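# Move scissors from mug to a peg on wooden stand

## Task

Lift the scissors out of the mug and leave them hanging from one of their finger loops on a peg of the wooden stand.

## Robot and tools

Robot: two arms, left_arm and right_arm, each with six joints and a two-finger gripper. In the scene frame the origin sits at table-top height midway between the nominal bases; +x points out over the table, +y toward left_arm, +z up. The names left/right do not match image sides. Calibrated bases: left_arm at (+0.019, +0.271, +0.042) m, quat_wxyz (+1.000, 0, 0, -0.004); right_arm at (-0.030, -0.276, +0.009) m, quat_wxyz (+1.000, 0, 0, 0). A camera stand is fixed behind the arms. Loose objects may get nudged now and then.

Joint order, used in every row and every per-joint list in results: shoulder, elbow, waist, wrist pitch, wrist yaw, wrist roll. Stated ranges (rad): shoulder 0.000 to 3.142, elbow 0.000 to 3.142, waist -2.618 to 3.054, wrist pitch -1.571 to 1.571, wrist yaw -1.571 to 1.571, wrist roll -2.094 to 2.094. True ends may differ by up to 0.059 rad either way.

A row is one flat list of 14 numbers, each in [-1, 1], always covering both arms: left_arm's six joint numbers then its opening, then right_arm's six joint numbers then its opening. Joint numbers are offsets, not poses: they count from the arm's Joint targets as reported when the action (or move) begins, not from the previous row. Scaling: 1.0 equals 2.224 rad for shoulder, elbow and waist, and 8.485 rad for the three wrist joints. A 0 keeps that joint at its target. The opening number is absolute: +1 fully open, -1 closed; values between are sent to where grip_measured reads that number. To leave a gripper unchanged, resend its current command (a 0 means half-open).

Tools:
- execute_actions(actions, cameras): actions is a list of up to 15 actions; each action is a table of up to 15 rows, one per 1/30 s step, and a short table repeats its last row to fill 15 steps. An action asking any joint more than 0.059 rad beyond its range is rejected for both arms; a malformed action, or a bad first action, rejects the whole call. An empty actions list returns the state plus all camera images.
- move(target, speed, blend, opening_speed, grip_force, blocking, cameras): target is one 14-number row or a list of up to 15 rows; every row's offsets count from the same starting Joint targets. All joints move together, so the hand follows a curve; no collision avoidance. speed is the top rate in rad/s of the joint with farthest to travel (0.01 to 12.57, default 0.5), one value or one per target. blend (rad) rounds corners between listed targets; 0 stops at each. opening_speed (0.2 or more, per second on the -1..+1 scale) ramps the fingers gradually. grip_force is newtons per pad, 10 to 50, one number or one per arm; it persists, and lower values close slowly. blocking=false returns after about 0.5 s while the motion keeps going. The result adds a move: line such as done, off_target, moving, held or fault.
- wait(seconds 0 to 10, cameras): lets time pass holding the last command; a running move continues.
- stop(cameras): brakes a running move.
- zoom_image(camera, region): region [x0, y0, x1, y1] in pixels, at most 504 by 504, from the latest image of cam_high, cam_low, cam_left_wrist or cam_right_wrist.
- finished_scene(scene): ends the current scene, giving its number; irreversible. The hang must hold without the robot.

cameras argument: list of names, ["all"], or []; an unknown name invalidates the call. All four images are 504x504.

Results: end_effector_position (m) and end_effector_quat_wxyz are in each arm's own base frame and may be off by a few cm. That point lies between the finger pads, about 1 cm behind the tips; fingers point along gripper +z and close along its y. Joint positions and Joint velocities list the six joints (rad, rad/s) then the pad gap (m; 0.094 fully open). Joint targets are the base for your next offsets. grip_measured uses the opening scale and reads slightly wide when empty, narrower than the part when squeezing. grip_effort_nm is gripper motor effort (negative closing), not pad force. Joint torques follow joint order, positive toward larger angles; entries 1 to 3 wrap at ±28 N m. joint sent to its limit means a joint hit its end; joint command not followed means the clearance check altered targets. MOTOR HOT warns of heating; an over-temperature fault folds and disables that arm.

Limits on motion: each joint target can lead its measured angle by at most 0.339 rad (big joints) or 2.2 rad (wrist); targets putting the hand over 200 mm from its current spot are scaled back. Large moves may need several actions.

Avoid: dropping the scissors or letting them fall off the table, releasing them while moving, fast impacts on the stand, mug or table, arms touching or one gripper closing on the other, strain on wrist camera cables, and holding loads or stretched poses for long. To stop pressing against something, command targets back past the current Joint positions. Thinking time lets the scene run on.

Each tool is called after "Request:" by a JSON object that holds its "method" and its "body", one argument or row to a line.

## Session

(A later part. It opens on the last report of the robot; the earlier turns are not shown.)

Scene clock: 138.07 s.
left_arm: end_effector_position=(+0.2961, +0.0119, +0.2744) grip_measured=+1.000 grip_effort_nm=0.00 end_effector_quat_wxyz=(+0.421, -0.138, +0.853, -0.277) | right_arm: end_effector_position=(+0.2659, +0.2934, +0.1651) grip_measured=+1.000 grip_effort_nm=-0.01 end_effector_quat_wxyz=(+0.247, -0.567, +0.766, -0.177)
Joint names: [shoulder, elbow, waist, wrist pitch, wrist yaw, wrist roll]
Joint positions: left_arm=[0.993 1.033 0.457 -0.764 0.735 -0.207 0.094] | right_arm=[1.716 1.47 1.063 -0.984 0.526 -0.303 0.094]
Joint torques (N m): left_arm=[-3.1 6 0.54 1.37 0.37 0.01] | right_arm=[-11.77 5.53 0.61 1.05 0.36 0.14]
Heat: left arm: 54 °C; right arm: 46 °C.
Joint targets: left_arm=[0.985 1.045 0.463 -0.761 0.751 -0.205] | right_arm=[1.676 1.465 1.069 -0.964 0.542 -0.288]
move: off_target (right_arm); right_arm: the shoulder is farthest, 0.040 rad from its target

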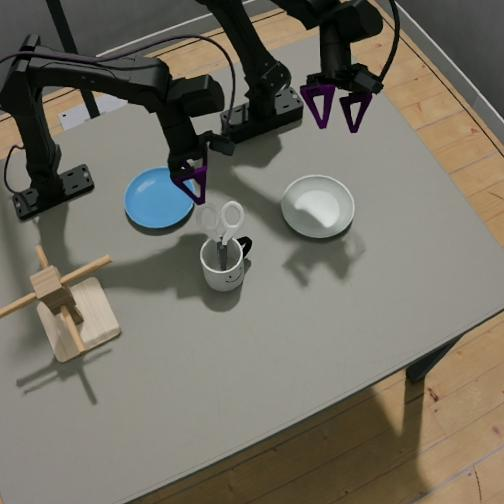

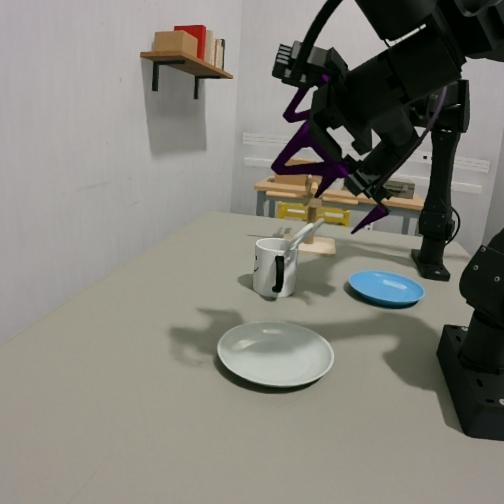

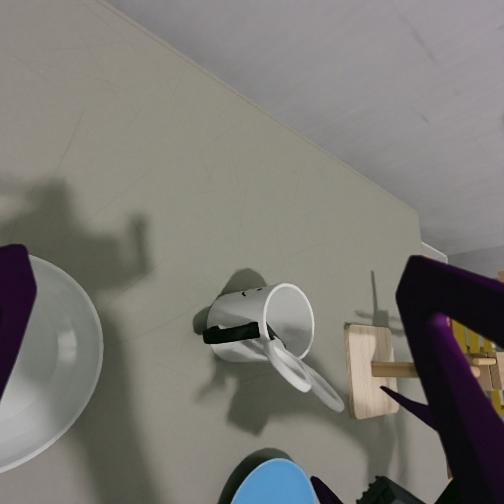

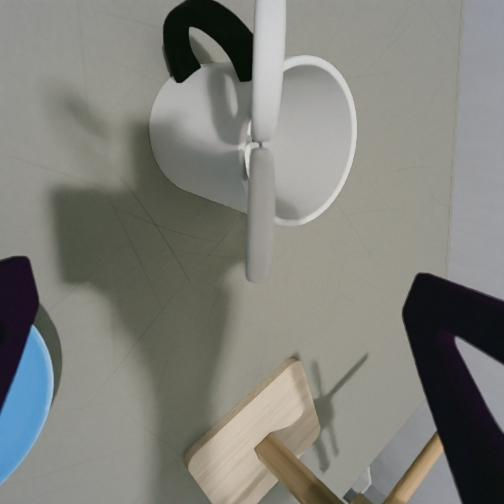

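Request:
{"method": "move", "body": {
  "target": [0,0,0,0,0,0,1,0.0306,0.0,-0.0238,0.0046,-0.0044,-0.0085,1],
  "speed": 0.25,
  "cameras": ["all"]
}}

Request:
{"method": "zoom_image", "body": {
  "camera": "cam_high",
  "region": [160, 110, 270, 280]
}}

Request:
{"method": "zoom_image", "body": {
  "camera": "cam_low",
  "region": [240, 150, 380, 300]
}}

Scene clock: 145.97 s.
left_arm: end_effector_position=(+0.2961, +0.0119, +0.2744) grip_measured=+1.000 grip_effort_nm=0.00 end_effector_quat_wxyz=(+0.421, -0.138, +0.853, -0.277) | right_arm: end_effector_position=(+0.2810, +0.2916, +0.1580) grip_measured=+1.000 grip_effort_nm=-0.01 end_effector_quat_wxyz=(+0.243, -0.570, +0.765, -0.178)
Joint names: [shoulder, elbow, waist, wrist pitch, wrist yaw, wrist roll]
Joint positions: left_arm=[0.993 1.033 0.457 -0.764 0.735 -0.207 0.094] | right_arm=[1.739 1.47 1.02 -0.946 0.508 -0.354 0.094]
Joint torques (N m): left_arm=[-3.06 5.98 0.51 1.37 0.38 0] | right_arm=[-8.2 5.59 -0.27 1.09 0.19 -0.01]
Heat: left arm: 54 °C; right arm: 45 °C.
Joint targets: left_arm=[0.985 1.045 0.463 -0.761 0.751 -0.205] | right_arm=[1.744 1.465 1.016 -0.925 0.505 -0.360]
move: done

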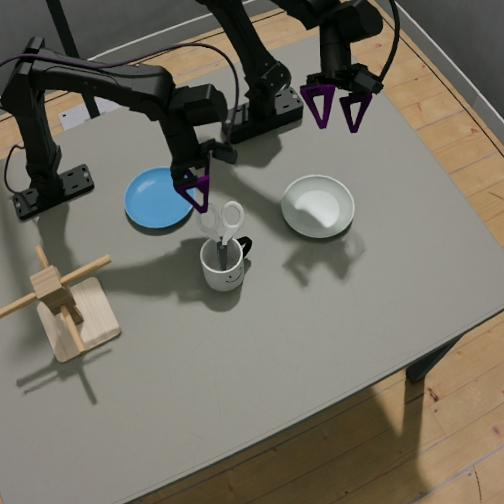

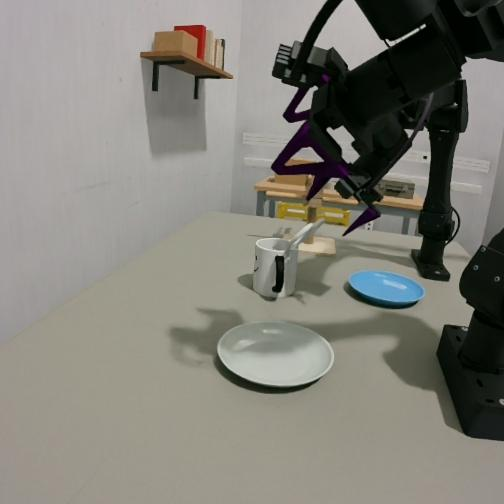

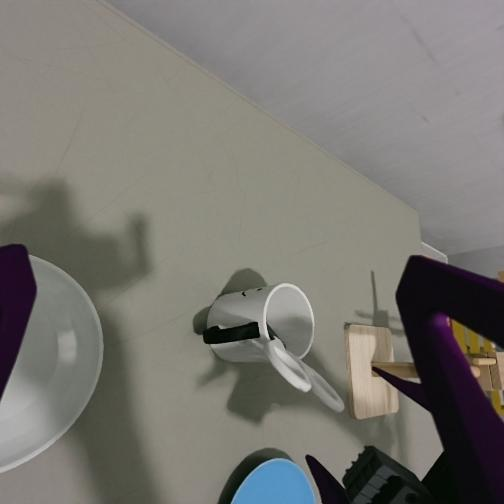

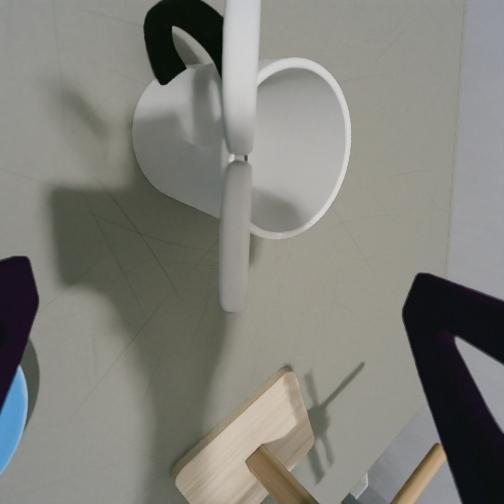

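Scaled by 2.965 from the camera's 504x504 image, which has a finer 720x720 frame.

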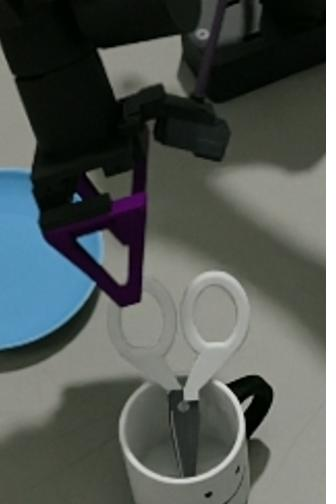

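Scaled by 3.360 from the camera's 504x504 image, which has a finer 720x720 frame.

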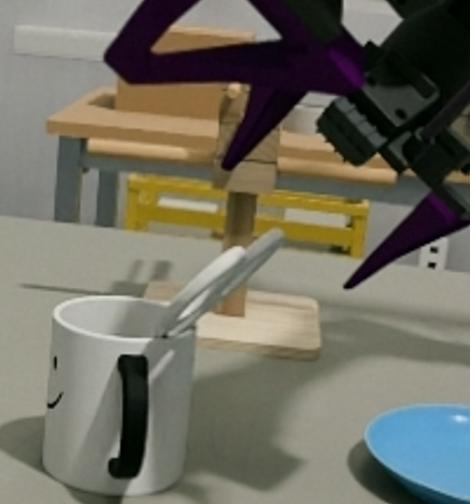

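Request:
{"method": "move", "body": {
  "target": [0,0,0,0,0,0,1,0.0090,-0.0076,-0.0117,0.0058,-0.0008,-0.0027,1],
  "speed": 0.15,
  "cameras": ["all"]
}}

Request:
{"method": "zoom_image", "body": {
  "camera": "cam_high",
  "region": [160, 110, 270, 280]
}}

Request:
{"method": "zoom_image", "body": {
  "camera": "cam_low",
  "region": [240, 150, 380, 300]
}}

Scene clock: 153.40 s.
left_arm: end_effector_position=(+0.2961, +0.0119, +0.2744) grip_measured=+1.000 grip_effort_nm=0.00 end_effector_quat_wxyz=(+0.421, -0.138, +0.853, -0.277) | right_arm: end_effector_position=(+0.2910, +0.2914, +0.1486) grip_measured=+1.000 grip_effort_nm=-0.01 end_effector_quat_wxyz=(+0.243, -0.568, +0.766, -0.178)
Joint names: [shoulder, elbow, waist, wrist pitch, wrist yaw, wrist roll]
Joint positions: left_arm=[0.993 1.033 0.457 -0.764 0.735 -0.207 0.094] | right_arm=[1.757 1.452 0.995 -0.897 0.501 -0.377 0.094]
Joint torques (N m): left_arm=[-3.1 5.98 0.54 1.38 0.37 0] | right_arm=[-8.24 5.64 -0.4 1.09 0.19 -0.07]
Heat: left arm: 54 °C; right arm: 44 °C.
Joint targets: left_arm=[0.985 1.045 0.463 -0.761 0.751 -0.205] | right_arm=[1.764 1.448 0.990 -0.876 0.498 -0.383]
move: done

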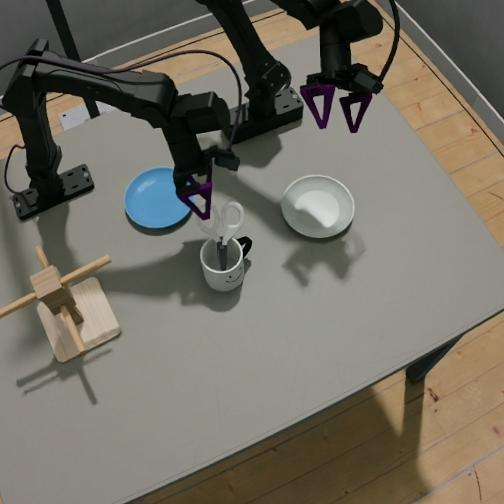

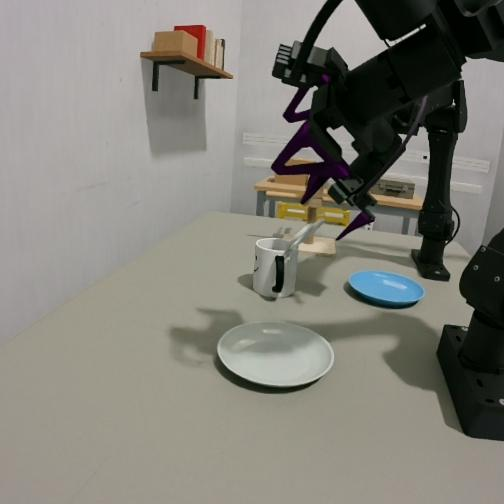

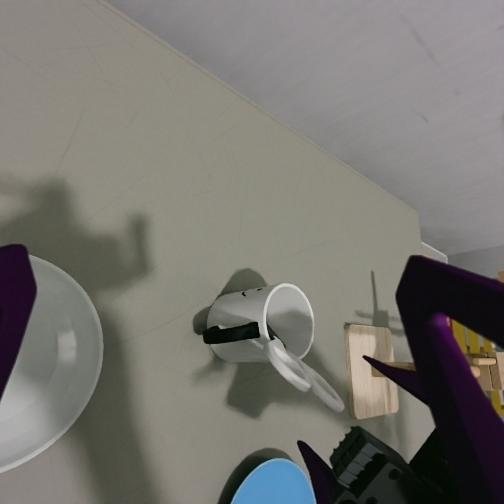

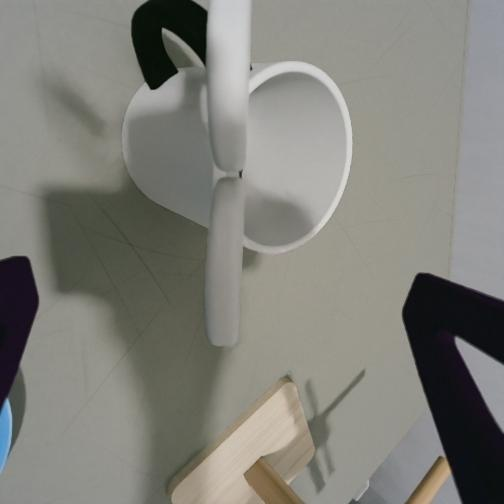

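Scaled by 2.965 from the camera's 504x504 image, which has a finer 720x720 frame.

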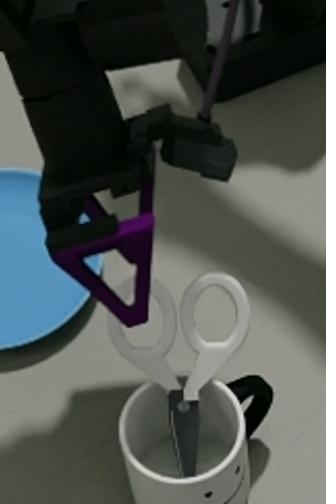

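Scaled by 3.360 from the camera's 504x504 image, which has a finer 720x720 frame.

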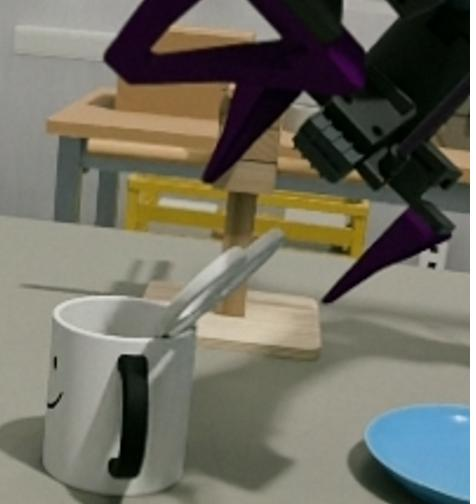

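Request:
{"method": "move", "body": {
  "target": [0,0,0,0,0,0,1,0,0,0,0,0,0,-0.55],
  "opening_speed": 1.2,
  "cameras": ["all"]
}}

Request:
{"method": "zoom_image", "body": {
  "camera": "cam_high",
  "region": [160, 110, 270, 280]
}}

Request:
{"method": "zoom_image", "body": {
  "camera": "cam_low",
  "region": [240, 150, 380, 300]
}}

Request:
{"method": "zoom_image", "body": {
  "camera": "cam_right_wrist",
  "region": [100, 150, 350, 400]
}}

Scene clock: 157.57 s.
left_arm: end_effector_position=(+0.2961, +0.0119, +0.2744) grip_measured=+1.000 grip_effort_nm=0.00 end_effector_quat_wxyz=(+0.421, -0.138, +0.853, -0.277) | right_arm: end_effector_position=(+0.2911, +0.2917, +0.1486) grip_measured=-0.547 grip_effort_nm=-0.13 end_effector_quat_wxyz=(+0.244, -0.569, +0.765, -0.178)
Joint names: [shoulder, elbow, waist, wrist pitch, wrist yaw, wrist roll]
Joint positions: left_arm=[0.993 1.033 0.457 -0.764 0.735 -0.207 0.094] | right_arm=[1.757 1.452 0.995 -0.896 0.5 -0.378 0.021]
Joint torques (N m): left_arm=[-3.06 6 0.51 1.37 0.39 0] | right_arm=[-8.23 5.7 -0.39 1.09 0.19 -0.05]
Heat: left arm: 54 °C; right arm: 44 °C.
Joint targets: left_arm=[0.985 1.045 0.463 -0.761 0.751 -0.205] | right_arm=[1.764 1.448 0.990 -0.876 0.498 -0.383]
move: done

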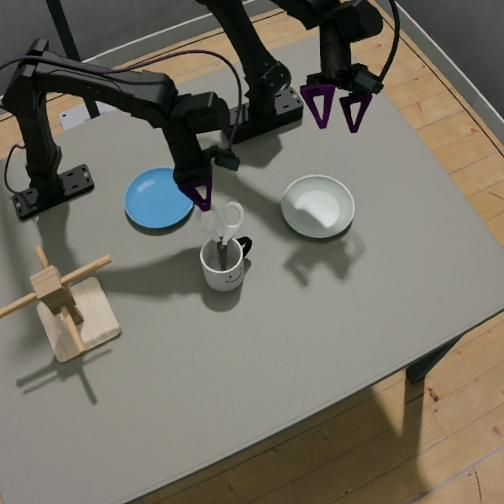

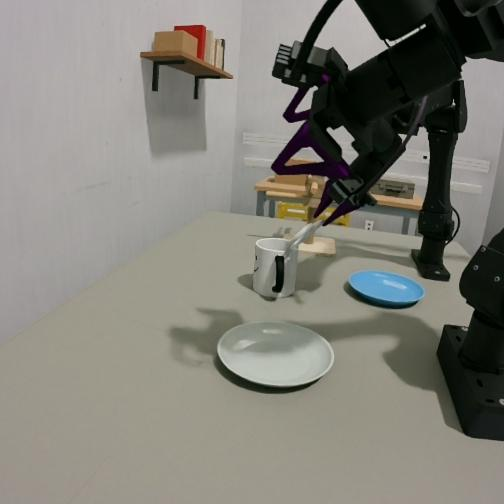

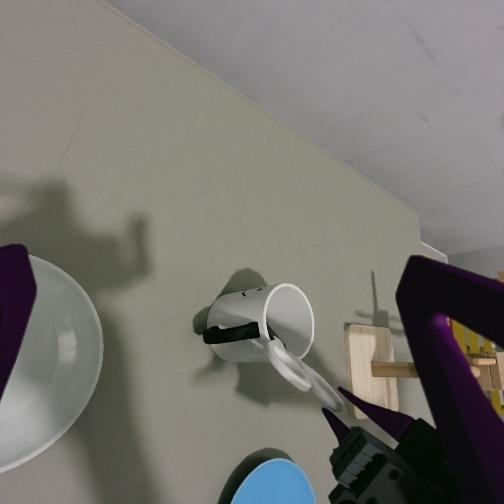

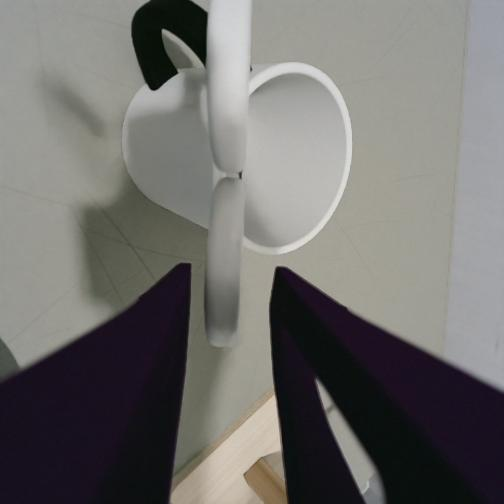

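Scaled by 2.965 from the camera's 504x504 image, which has a finer 720x720 frame.

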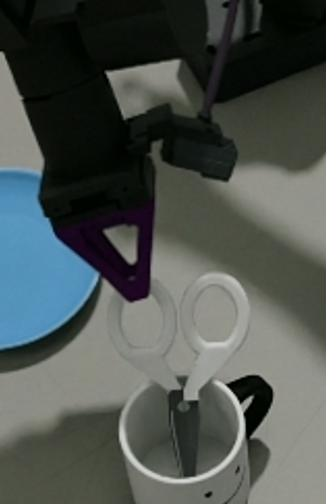

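Scaled by 3.360 from the camera's 504x504 image, which has a finer 720x720 frame.

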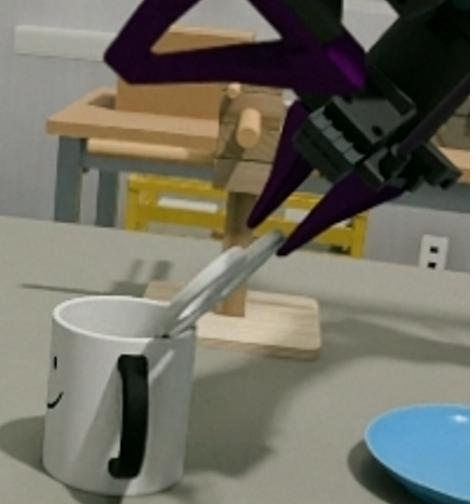

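Scaled by 2.016 from the camera's 504x504 image, which has a finer 720x720 frame.

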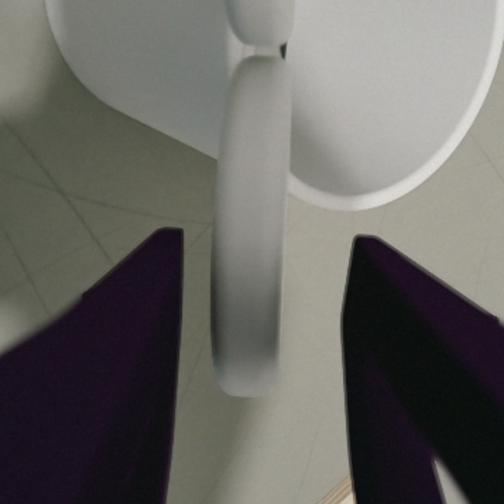

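Request:
{"method": "move", "body": {
  "target": [0,0,0,0,0,0,1,0.0035,-0.0065,-0.0016,0.0023,0,0,-0.55],
  "speed": 0.1,
  "cameras": ["cam_right_wrist","cam_high"]
}}

Request:
{"method": "zoom_image", "body": {
  "camera": "cam_high",
  "region": [160, 110, 270, 280]
}}

Scene clock: 161.23 s.
left_arm: end_effector_position=(+0.2961, +0.0119, +0.2744) grip_measured=+1.000 grip_effort_nm=0.00 end_effector_quat_wxyz=(+0.421, -0.138, +0.853, -0.277) | right_arm: end_effector_position=(+0.2915, +0.2923, +0.1428) grip_measured=-0.547 grip_effort_nm=-0.13 end_effector_quat_wxyz=(+0.243, -0.569, +0.765, -0.178)
Joint names: [shoulder, elbow, waist, wrist pitch, wrist yaw, wrist roll]
Joint positions: left_arm=[0.993 1.033 0.457 -0.764 0.735 -0.207 0.094] | right_arm=[1.764 1.438 0.995 -0.877 0.5 -0.378 0.021]
Joint torques (N m): left_arm=[-3.12 5.97 0.54 1.36 0.37 0] | right_arm=[-8.23 5.6 -0.69 1.08 0.19 -0.07]
Heat: left arm: 54 °C; right arm: 44 °C.
Joint targets: left_arm=[0.985 1.045 0.463 -0.761 0.751 -0.205] | right_arm=[1.772 1.433 0.987 -0.856 0.498 -0.383]
move: done
Images, in order (width x height): cam_high 504x504, cam_right_wrist 504x504.

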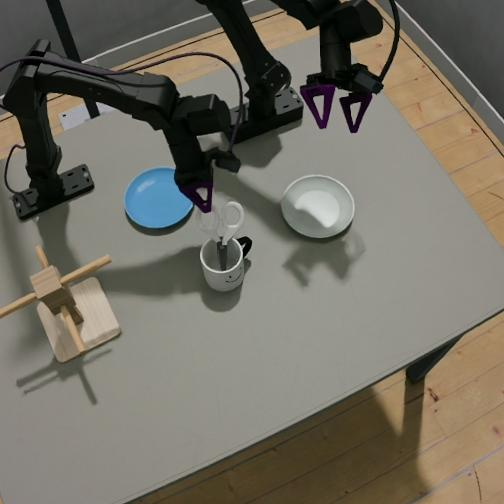

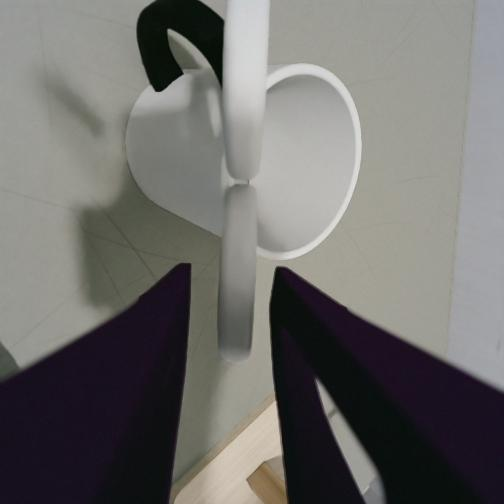

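Scaled by 2.965 from the camera's 504x504 image, which has a finer 720x720 frame.

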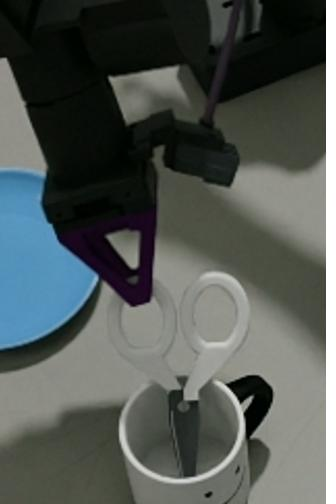

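Request:
{"method": "move", "body": {
  "target": [0,0,0,0,0,0,1,0,0,0,0,0,0,-0.92],
  "opening_speed": 0.3,
  "grip_force": 30,
  "cameras": ["cam_right_wrist","cam_high","cam_low"]
}}

Request:
{"method": "zoom_image", "body": {
  "camera": "cam_high",
  "region": [160, 110, 270, 280]
}}

Request:
{"method": "zoom_image", "body": {
  "camera": "cam_low",
  "region": [240, 150, 380, 300]
}}

Scene clock: 163.73 s.
left_arm: end_effector_position=(+0.2961, +0.0119, +0.2744) grip_measured=+1.000 grip_effort_nm=0.00 end_effector_quat_wxyz=(+0.421, -0.138, +0.853, -0.277) | right_arm: end_effector_position=(+0.2925, +0.2923, +0.1431) grip_measured=-0.822 grip_effort_nm=-0.65 end_effector_quat_wxyz=(+0.244, -0.568, +0.766, -0.178)
Joint names: [shoulder, elbow, waist, wrist pitch, wrist yaw, wrist roll]
Joint positions: left_arm=[0.993 1.033 0.457 -0.764 0.735 -0.207 0.094] | right_arm=[1.764 1.438 0.993 -0.874 0.5 -0.379 0.008]
Joint torques (N m): left_arm=[-3.12 5.97 0.5 1.38 0.38 0] | right_arm=[-8.25 5.61 -0.51 1.07 0.21 -0.06]
Heat: left arm: 54 °C; right arm: 44 °C.
Joint targets: left_arm=[0.985 1.045 0.463 -0.761 0.751 -0.205] | right_arm=[1.772 1.433 0.986 -0.856 0.498 -0.383]
grip_force (N): 30, 30
move: done
Images, in order (width x height): cam_high 504x504, cam_low 504x504, cam_right_wrist 504x504.

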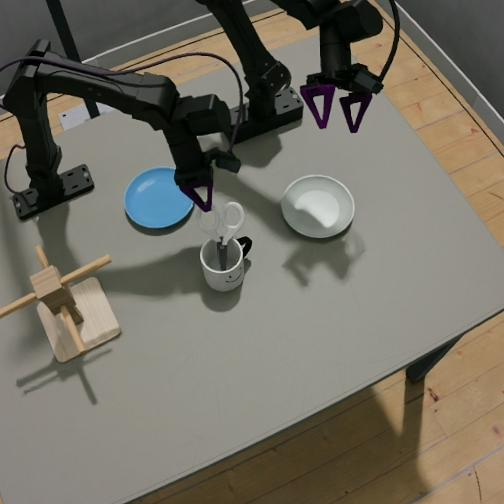

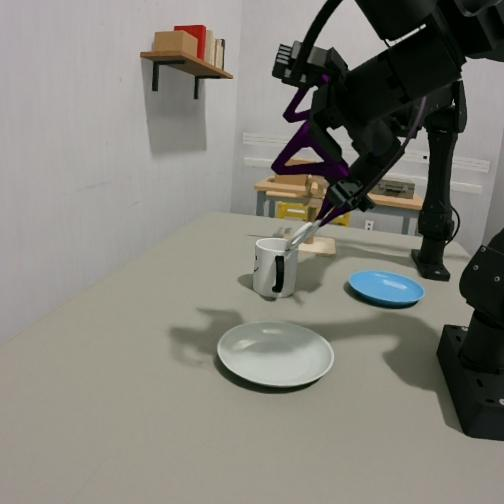

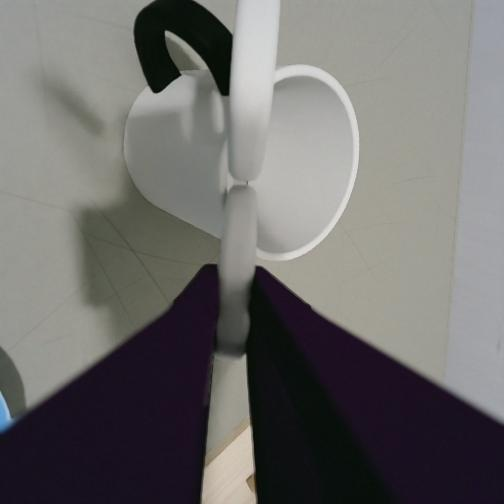

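Scaled by 2.965 from the camera's 504x504 image, which has a finer 720x720 frame.

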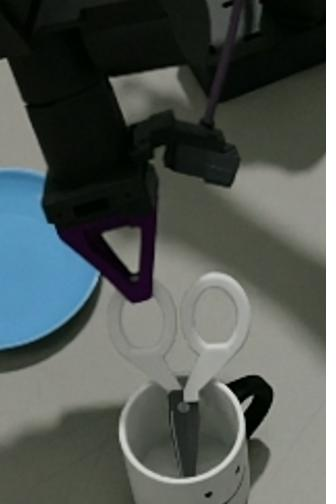

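Scaled by 3.360 from the camera's 504x504 image, which has a finer 720x720 frame.

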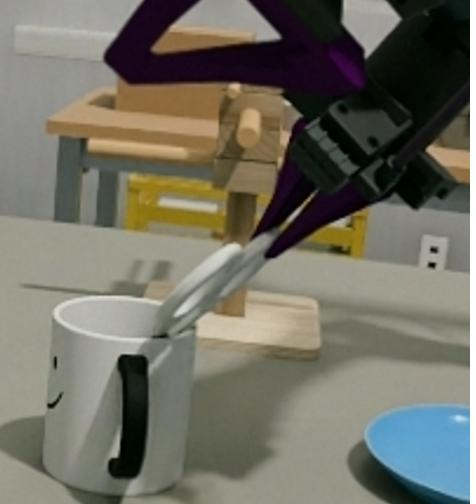

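Request:
{"method": "move", "body": {
  "target": [0,0,0,0,0,0,1,0.0369,0.2244,0.0841,-0.06,0.0083,0.025,-0.92],
  "speed": 0.3,
  "cameras": ["all"]
}}

Request:
{"method": "zoom_image", "body": {
  "camera": "cam_high",
  "region": [130, 80, 270, 300]
}}

Scene clock: 169.10 s.
left_arm: end_effector_position=(+0.2961, +0.0119, +0.2744) grip_measured=+1.000 grip_effort_nm=0.00 end_effector_quat_wxyz=(+0.421, -0.138, +0.853, -0.277) | right_arm: end_effector_position=(+0.2381, +0.3235, +0.2296) grip_measured=-0.823 grip_effort_nm=-0.65 end_effector_quat_wxyz=(+0.237, -0.571, +0.766, -0.176)
Joint names: [shoulder, elbow, waist, wrist pitch, wrist yaw, wrist roll]
Joint positions: left_arm=[0.993 1.033 0.457 -0.764 0.735 -0.207 0.094] | right_arm=[1.845 1.9 1.169 -1.364 0.545 -0.186 0.008]
Joint torques (N m): left_arm=[-3.12 5.97 0.51 1.37 0.38 -0.01] | right_arm=[-8.42 7.98 0.46 0.72 0.45 0.13]
Heat: left arm: 54 °C; right arm: 44 °C.
Joint targets: left_arm=[0.985 1.045 0.463 -0.761 0.751 -0.205] | right_arm=[1.854 1.932 1.173 -1.365 0.568 -0.171]
grip_force (N): 30, 30
move: done

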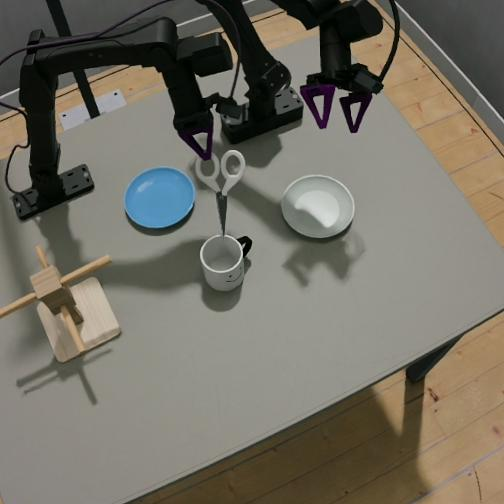

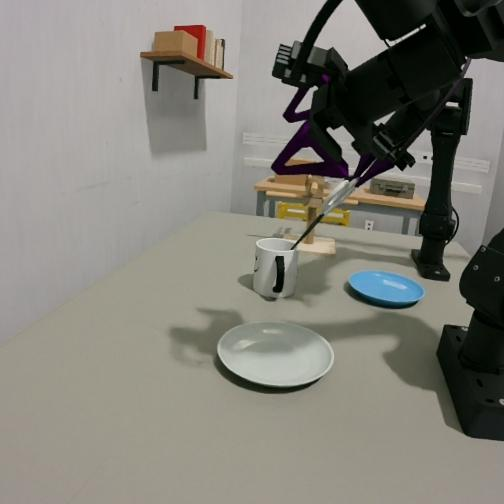

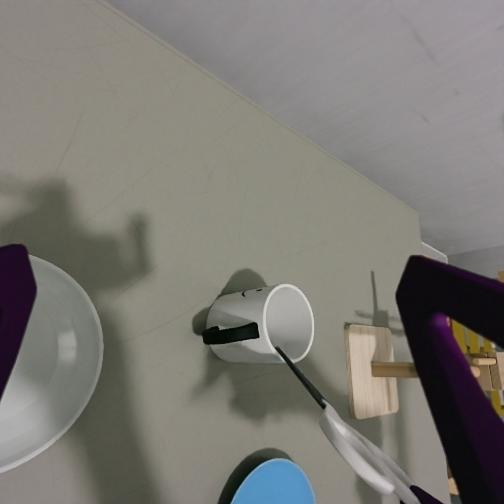

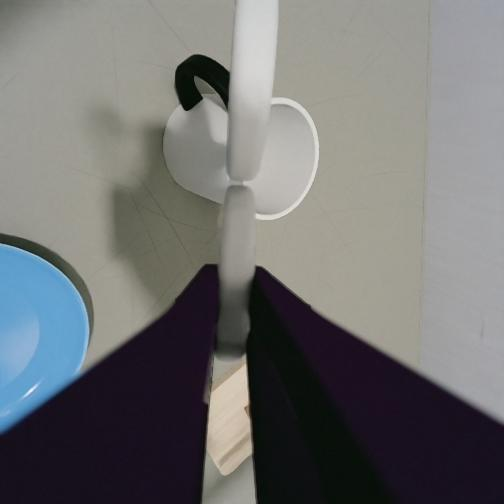

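Scaled by 2.291 from the camera's 504x504 image, which has a finer 720x720 frame.

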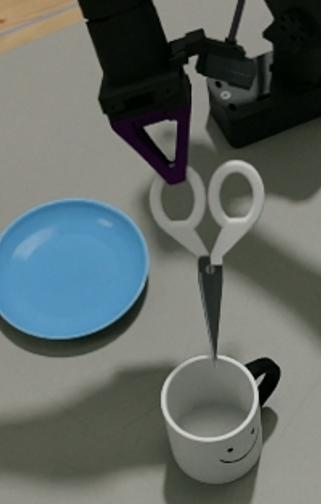

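Request:
{"method": "move", "body": {
  "target": [
    [0,0,0,0,0,0,1,0.009,0.072,0.0225,-0.0177,0.0024,0.0083,-0.92],
    [0,0,0,0,0,0,1,-0.2716,-0.1718,-0.0778,-0.0159,-0.0316,-0.0506,-0.92],
    [0,0,0,0,0,0,1,-0.4006,-0.3404,-0.3026,-0.0197,-0.0763,-0.1999,-0.92]
  ],
  "speed": 0.6,
  "blend": 0.05,
  "cameras": ["all"]
}}

Scene clock: 196.87 s.
left_arm: end_effector_position=(+0.2961, +0.0119, +0.2744) grip_measured=+1.000 grip_effort_nm=0.00 end_effector_quat_wxyz=(+0.421, -0.138, +0.853, -0.277) | right_arm: end_effector_position=(+0.1352, +0.0886, +0.2027) grip_measured=-0.823 grip_effort_nm=-0.65 end_effector_quat_wxyz=(-0.115, +0.919, -0.372, +0.054)
Joint names: [shoulder, elbow, waist, wrist pitch, wrist yaw, wrist roll]
Joint positions: left_arm=[0.993 1.033 0.457 -0.764 0.735 -0.207 0.094] | right_arm=[0.976 1.179 0.507 -1.526 -0.06 -1.857 0.008]
Joint torques (N m): left_arm=[-3.08 5.97 0.54 1.37 0.36 0.01] | right_arm=[-1.83 4.96 -0.51 0.64 -0.23 -0.12]
Heat: left arm: 54 °C; right arm: 44 °C.
Joint targets: left_arm=[0.985 1.045 0.463 -0.761 0.751 -0.205] | right_arm=[0.963 1.175 0.500 -1.533 -0.079 -1.867]
grip_force (N): 30, 30
move: done

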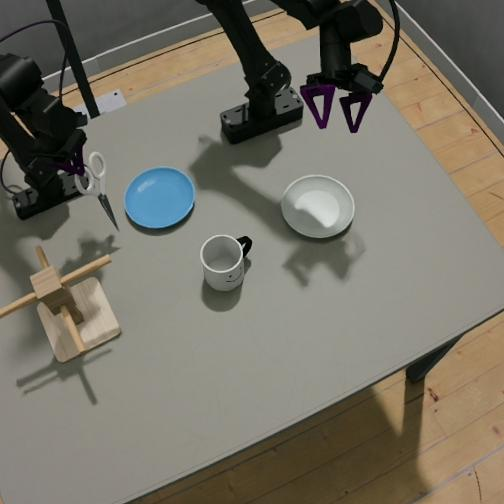

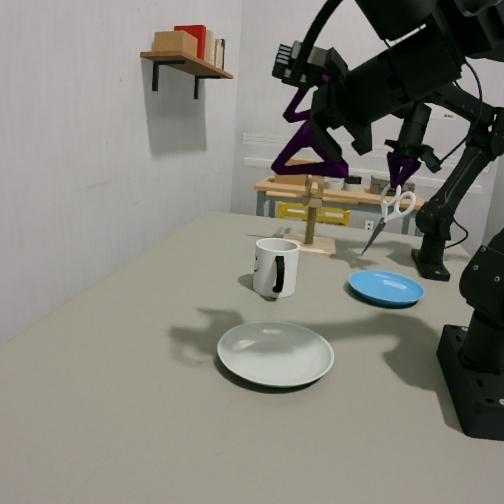

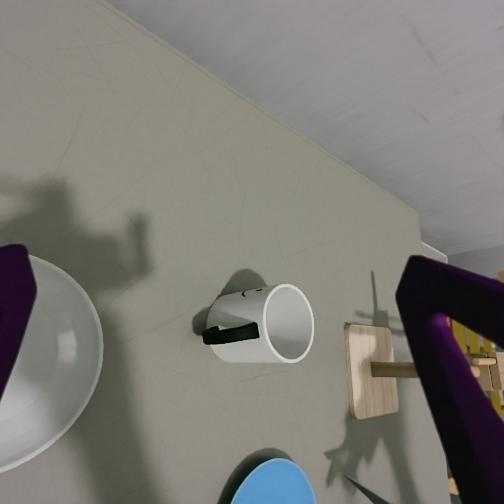

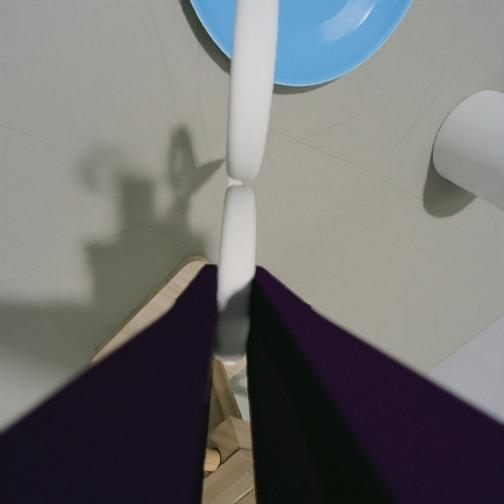

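Request:
{"method": "zoom_image", "body": {
  "camera": "cam_right_wrist",
  "region": [80, 240, 344, 504]
}}

Request:
{"method": "zoom_image", "body": {
  "camera": "cam_high",
  "region": [0, 120, 150, 270]
}}

Request:
{"method": "zoom_image", "body": {
  "camera": "cam_low",
  "region": [270, 120, 450, 270]
}}

Scaled by 1.909 from the camera's 504x504 image, which has a finer 720x720 frame.

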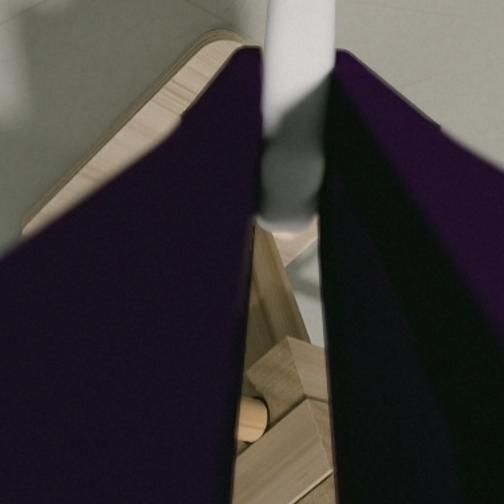

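Scaled by 3.360 from the camera's 504x504 image, which has a finer 720x720 frame.

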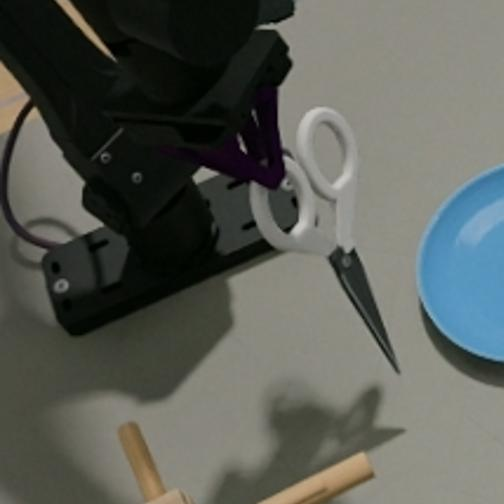

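Scaled by 2.800 from the camera's 504x504 image, which has a finer 720x720 frame.

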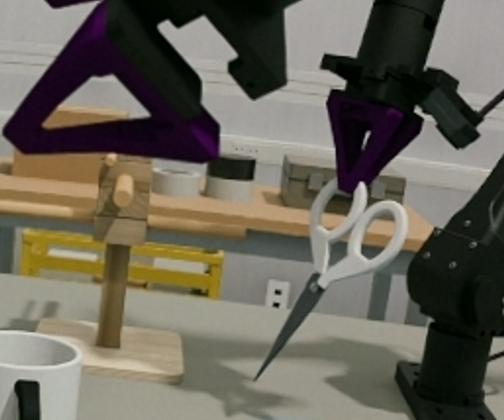

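Request:
{"method": "move", "body": {
  "target": [
    [0,0,0,0,0,0,1,-0.0353,0.1266,0,0,0,0,-0.92],
    [0,0,0,0,0,0,1,-0.0353,0.1266,-0.4496,0,0,0,-0.92]
  ],
  "speed": 0.6,
  "blend": 0.02,
  "cameras": ["all"]
}}

Request:
{"method": "zoom_image", "body": {
  "camera": "cam_right_wrist",
  "region": [60, 0, 504, 444]
}}

Request:
{"method": "zoom_image", "body": {
  "camera": "cam_high",
  "region": [0, 120, 200, 370]
}}

Request:
{"method": "zoom_image", "body": {
  "camera": "cam_low",
  "region": [270, 120, 470, 270]
}}

Scene clock: 209.90 s.
left_arm: end_effector_position=(+0.2961, +0.0119, +0.2744) grip_measured=+1.000 grip_effort_nm=0.00 end_effector_quat_wxyz=(+0.421, -0.138, +0.853, -0.277) | right_arm: end_effector_position=(+0.1551, -0.0686, +0.2949) grip_measured=-0.823 grip_effort_nm=-0.65 end_effector_quat_wxyz=(+0.141, -0.611, +0.735, -0.257)
Joint names: [shoulder, elbow, waist, wrist pitch, wrist yaw, wrist roll]
Joint positions: left_arm=[0.993 1.033 0.457 -0.764 0.735 -0.207 0.094] | right_arm=[0.885 1.438 -0.493 -1.533 -0.066 -1.86 0.008]
Joint torques (N m): left_arm=[-3.08 5.98 0.55 1.37 0.39 0.01] | right_arm=[0.81 6 -0.53 1.28 -0.16 -0.08]
Heat: left arm: 53 °C; right arm: 43 °C.
Joint targets: left_arm=[0.985 1.045 0.463 -0.761 0.751 -0.205] | right_arm=[0.885 1.457 -0.499 -1.532 -0.079 -1.867]
grip_force (N): 30, 30
move: done

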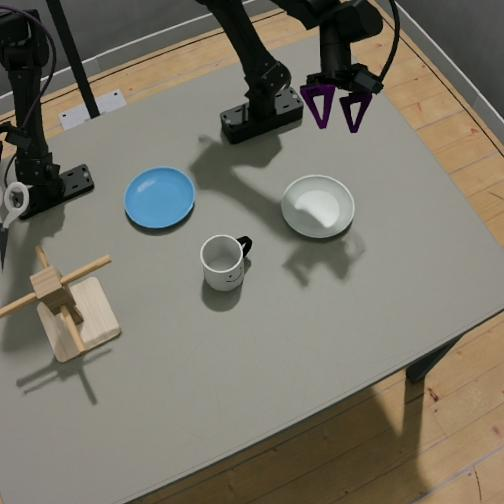

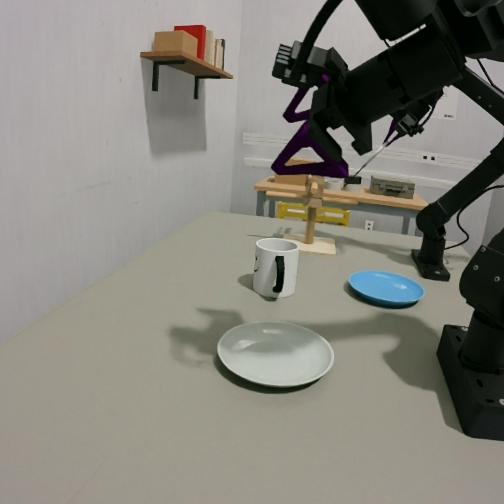

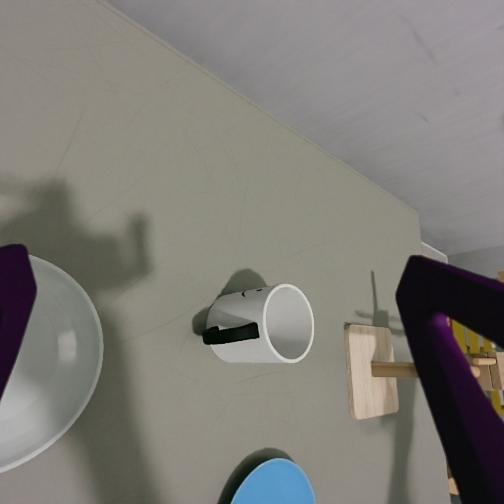

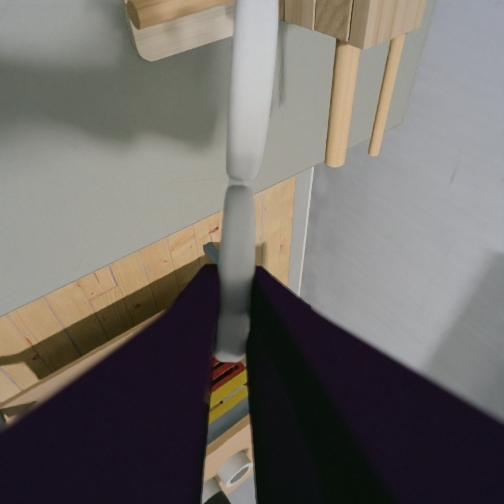

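Scaled by 1.135 from the camera's 504x504 image, which has a finer 720x720 frame.

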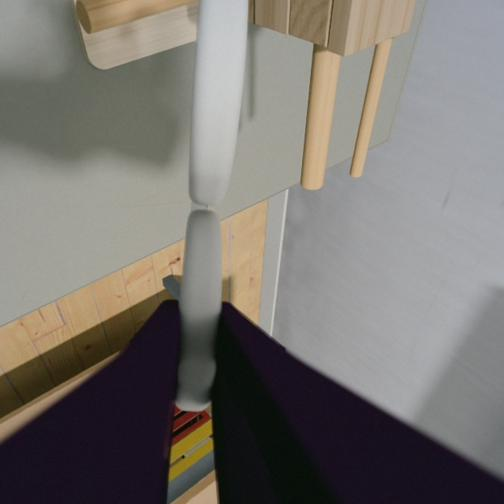

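Scaled by 2.016 from the camera's 504x504 image, which has a finer 720x720 frame.

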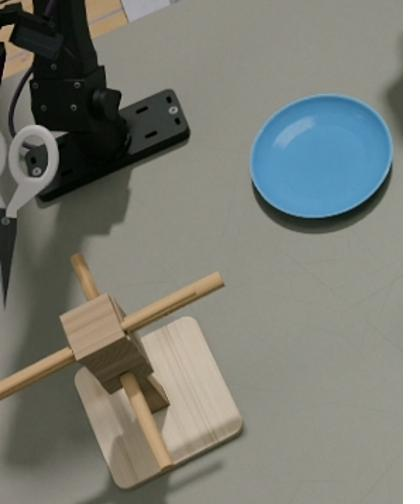

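Scaled by 2.520 from the camera's 504x504 image, which has a finer 720x720 frame.

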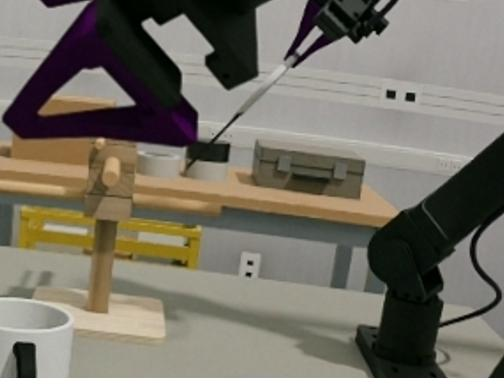

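Request:
{"method": "zoom_image", "body": {
  "camera": "cam_right_wrist",
  "region": [100, 0, 460, 180]
}}

Scaled by 1.400 from the camera's 504x504 image, which has a finer 720x720 frame.

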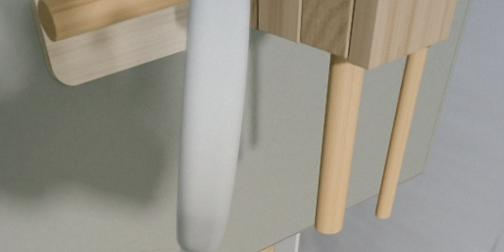

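Request:
{"method": "move", "body": {
  "target": [0,0,0,0,0,0,1,0,0,0.2127,0,0.0101,0.4027,-0.92],
  "speed": 1.0,
  "cameras": ["cam_high","cam_low","cam_right_wrist"]
}}

Request:
{"method": "zoom_image", "body": {
  "camera": "cam_right_wrist",
  "region": [60, 0, 504, 444]
}}

Request:
{"method": "zoom_image", "body": {
  "camera": "cam_high",
  "region": [0, 120, 150, 330]
}}

Request:
{"method": "zoom_image", "body": {
  "camera": "cam_low",
  "region": [270, 120, 470, 270]
}}

Scene clock: 232.37 s.
left_arm: end_effector_position=(+0.2961, +0.0119, +0.2744) grip_measured=+1.000 grip_effort_nm=0.00 end_effector_quat_wxyz=(+0.421, -0.138, +0.853, -0.277) | right_arm: end_effector_position=(+0.1666, -0.0118, +0.2932) grip_measured=-0.823 grip_effort_nm=-0.65 end_effector_quat_wxyz=(+0.221, +0.683, +0.672, +0.182)
Joint names: [shoulder, elbow, waist, wrist pitch, wrist yaw, wrist roll]
Joint positions: left_arm=[0.993 1.033 0.457 -0.764 0.735 -0.207 0.094] | right_arm=[0.885 1.438 -0.037 -1.544 0.037 1.539 0.008]
Joint torques (N m): left_arm=[-3.08 6.01 0.54 1.37 0.37 0] | right_arm=[0.83 5.93 0.92 1.37 -0.29 0.17]
Heat: left arm: 53 °C; right arm: 43 °C.
Joint targets: left_arm=[0.985 1.045 0.463 -0.761 0.751 -0.205] | right_arm=[0.885 1.457 -0.026 -1.533 0.007 1.549]
grip_force (N): 30, 30
move: done
Images, in order (width x height): cam_high 504x504, cam_low 504x504, cam_right_wrist 504x504.

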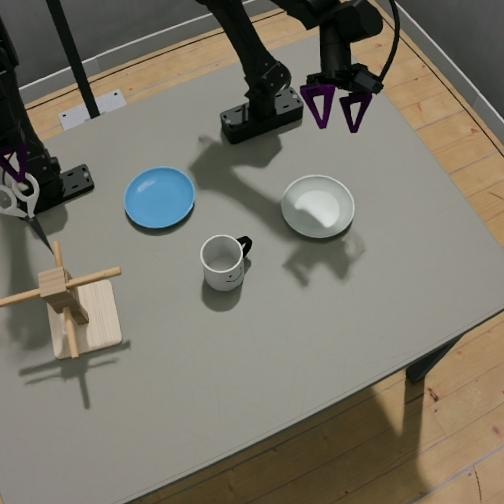

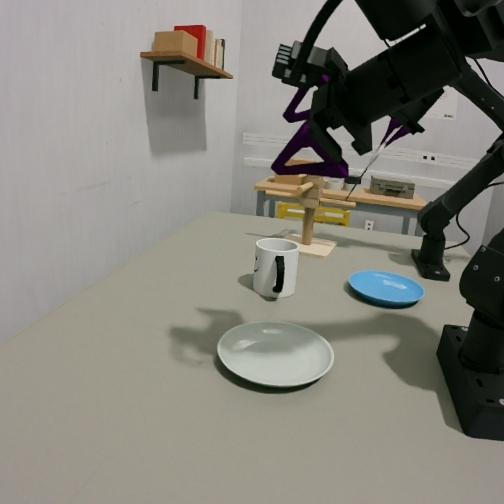

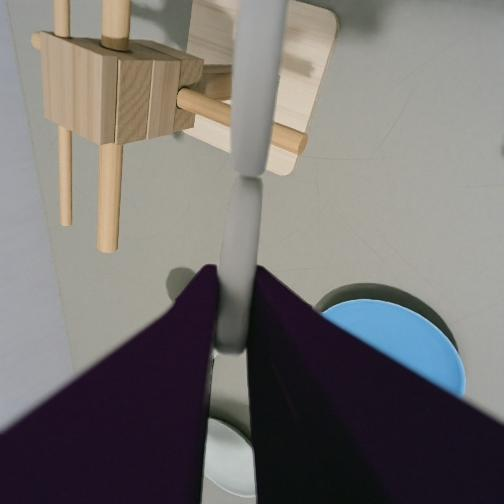

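Scaled by 1.135 from the camera's 504x504 image, which has a finer 720x720 frame.

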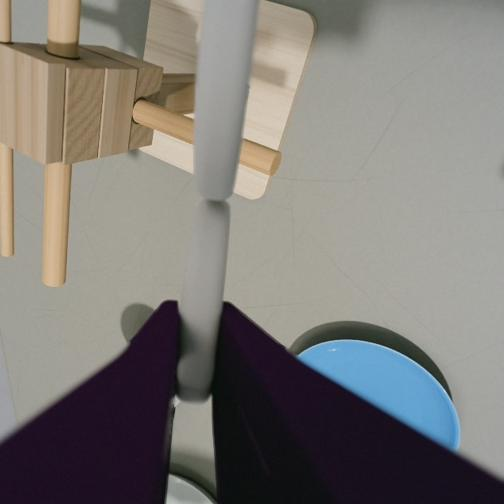

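Scaled by 2.400 from the camera's 504x504 image, which has a finer 720x720 frame.

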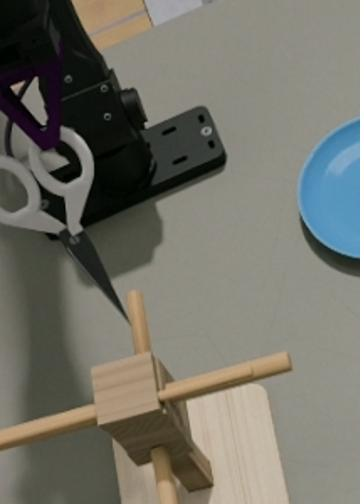

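Scaled by 2.520 from the camera's 504x504 image, which has a finer 720x720 frame.

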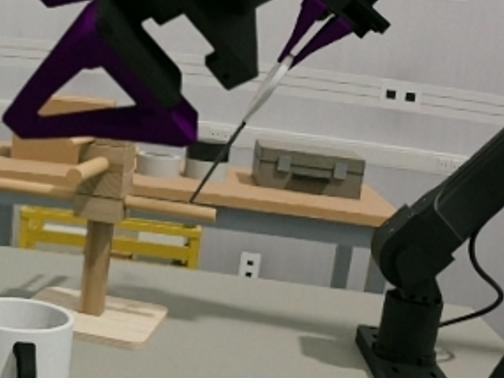

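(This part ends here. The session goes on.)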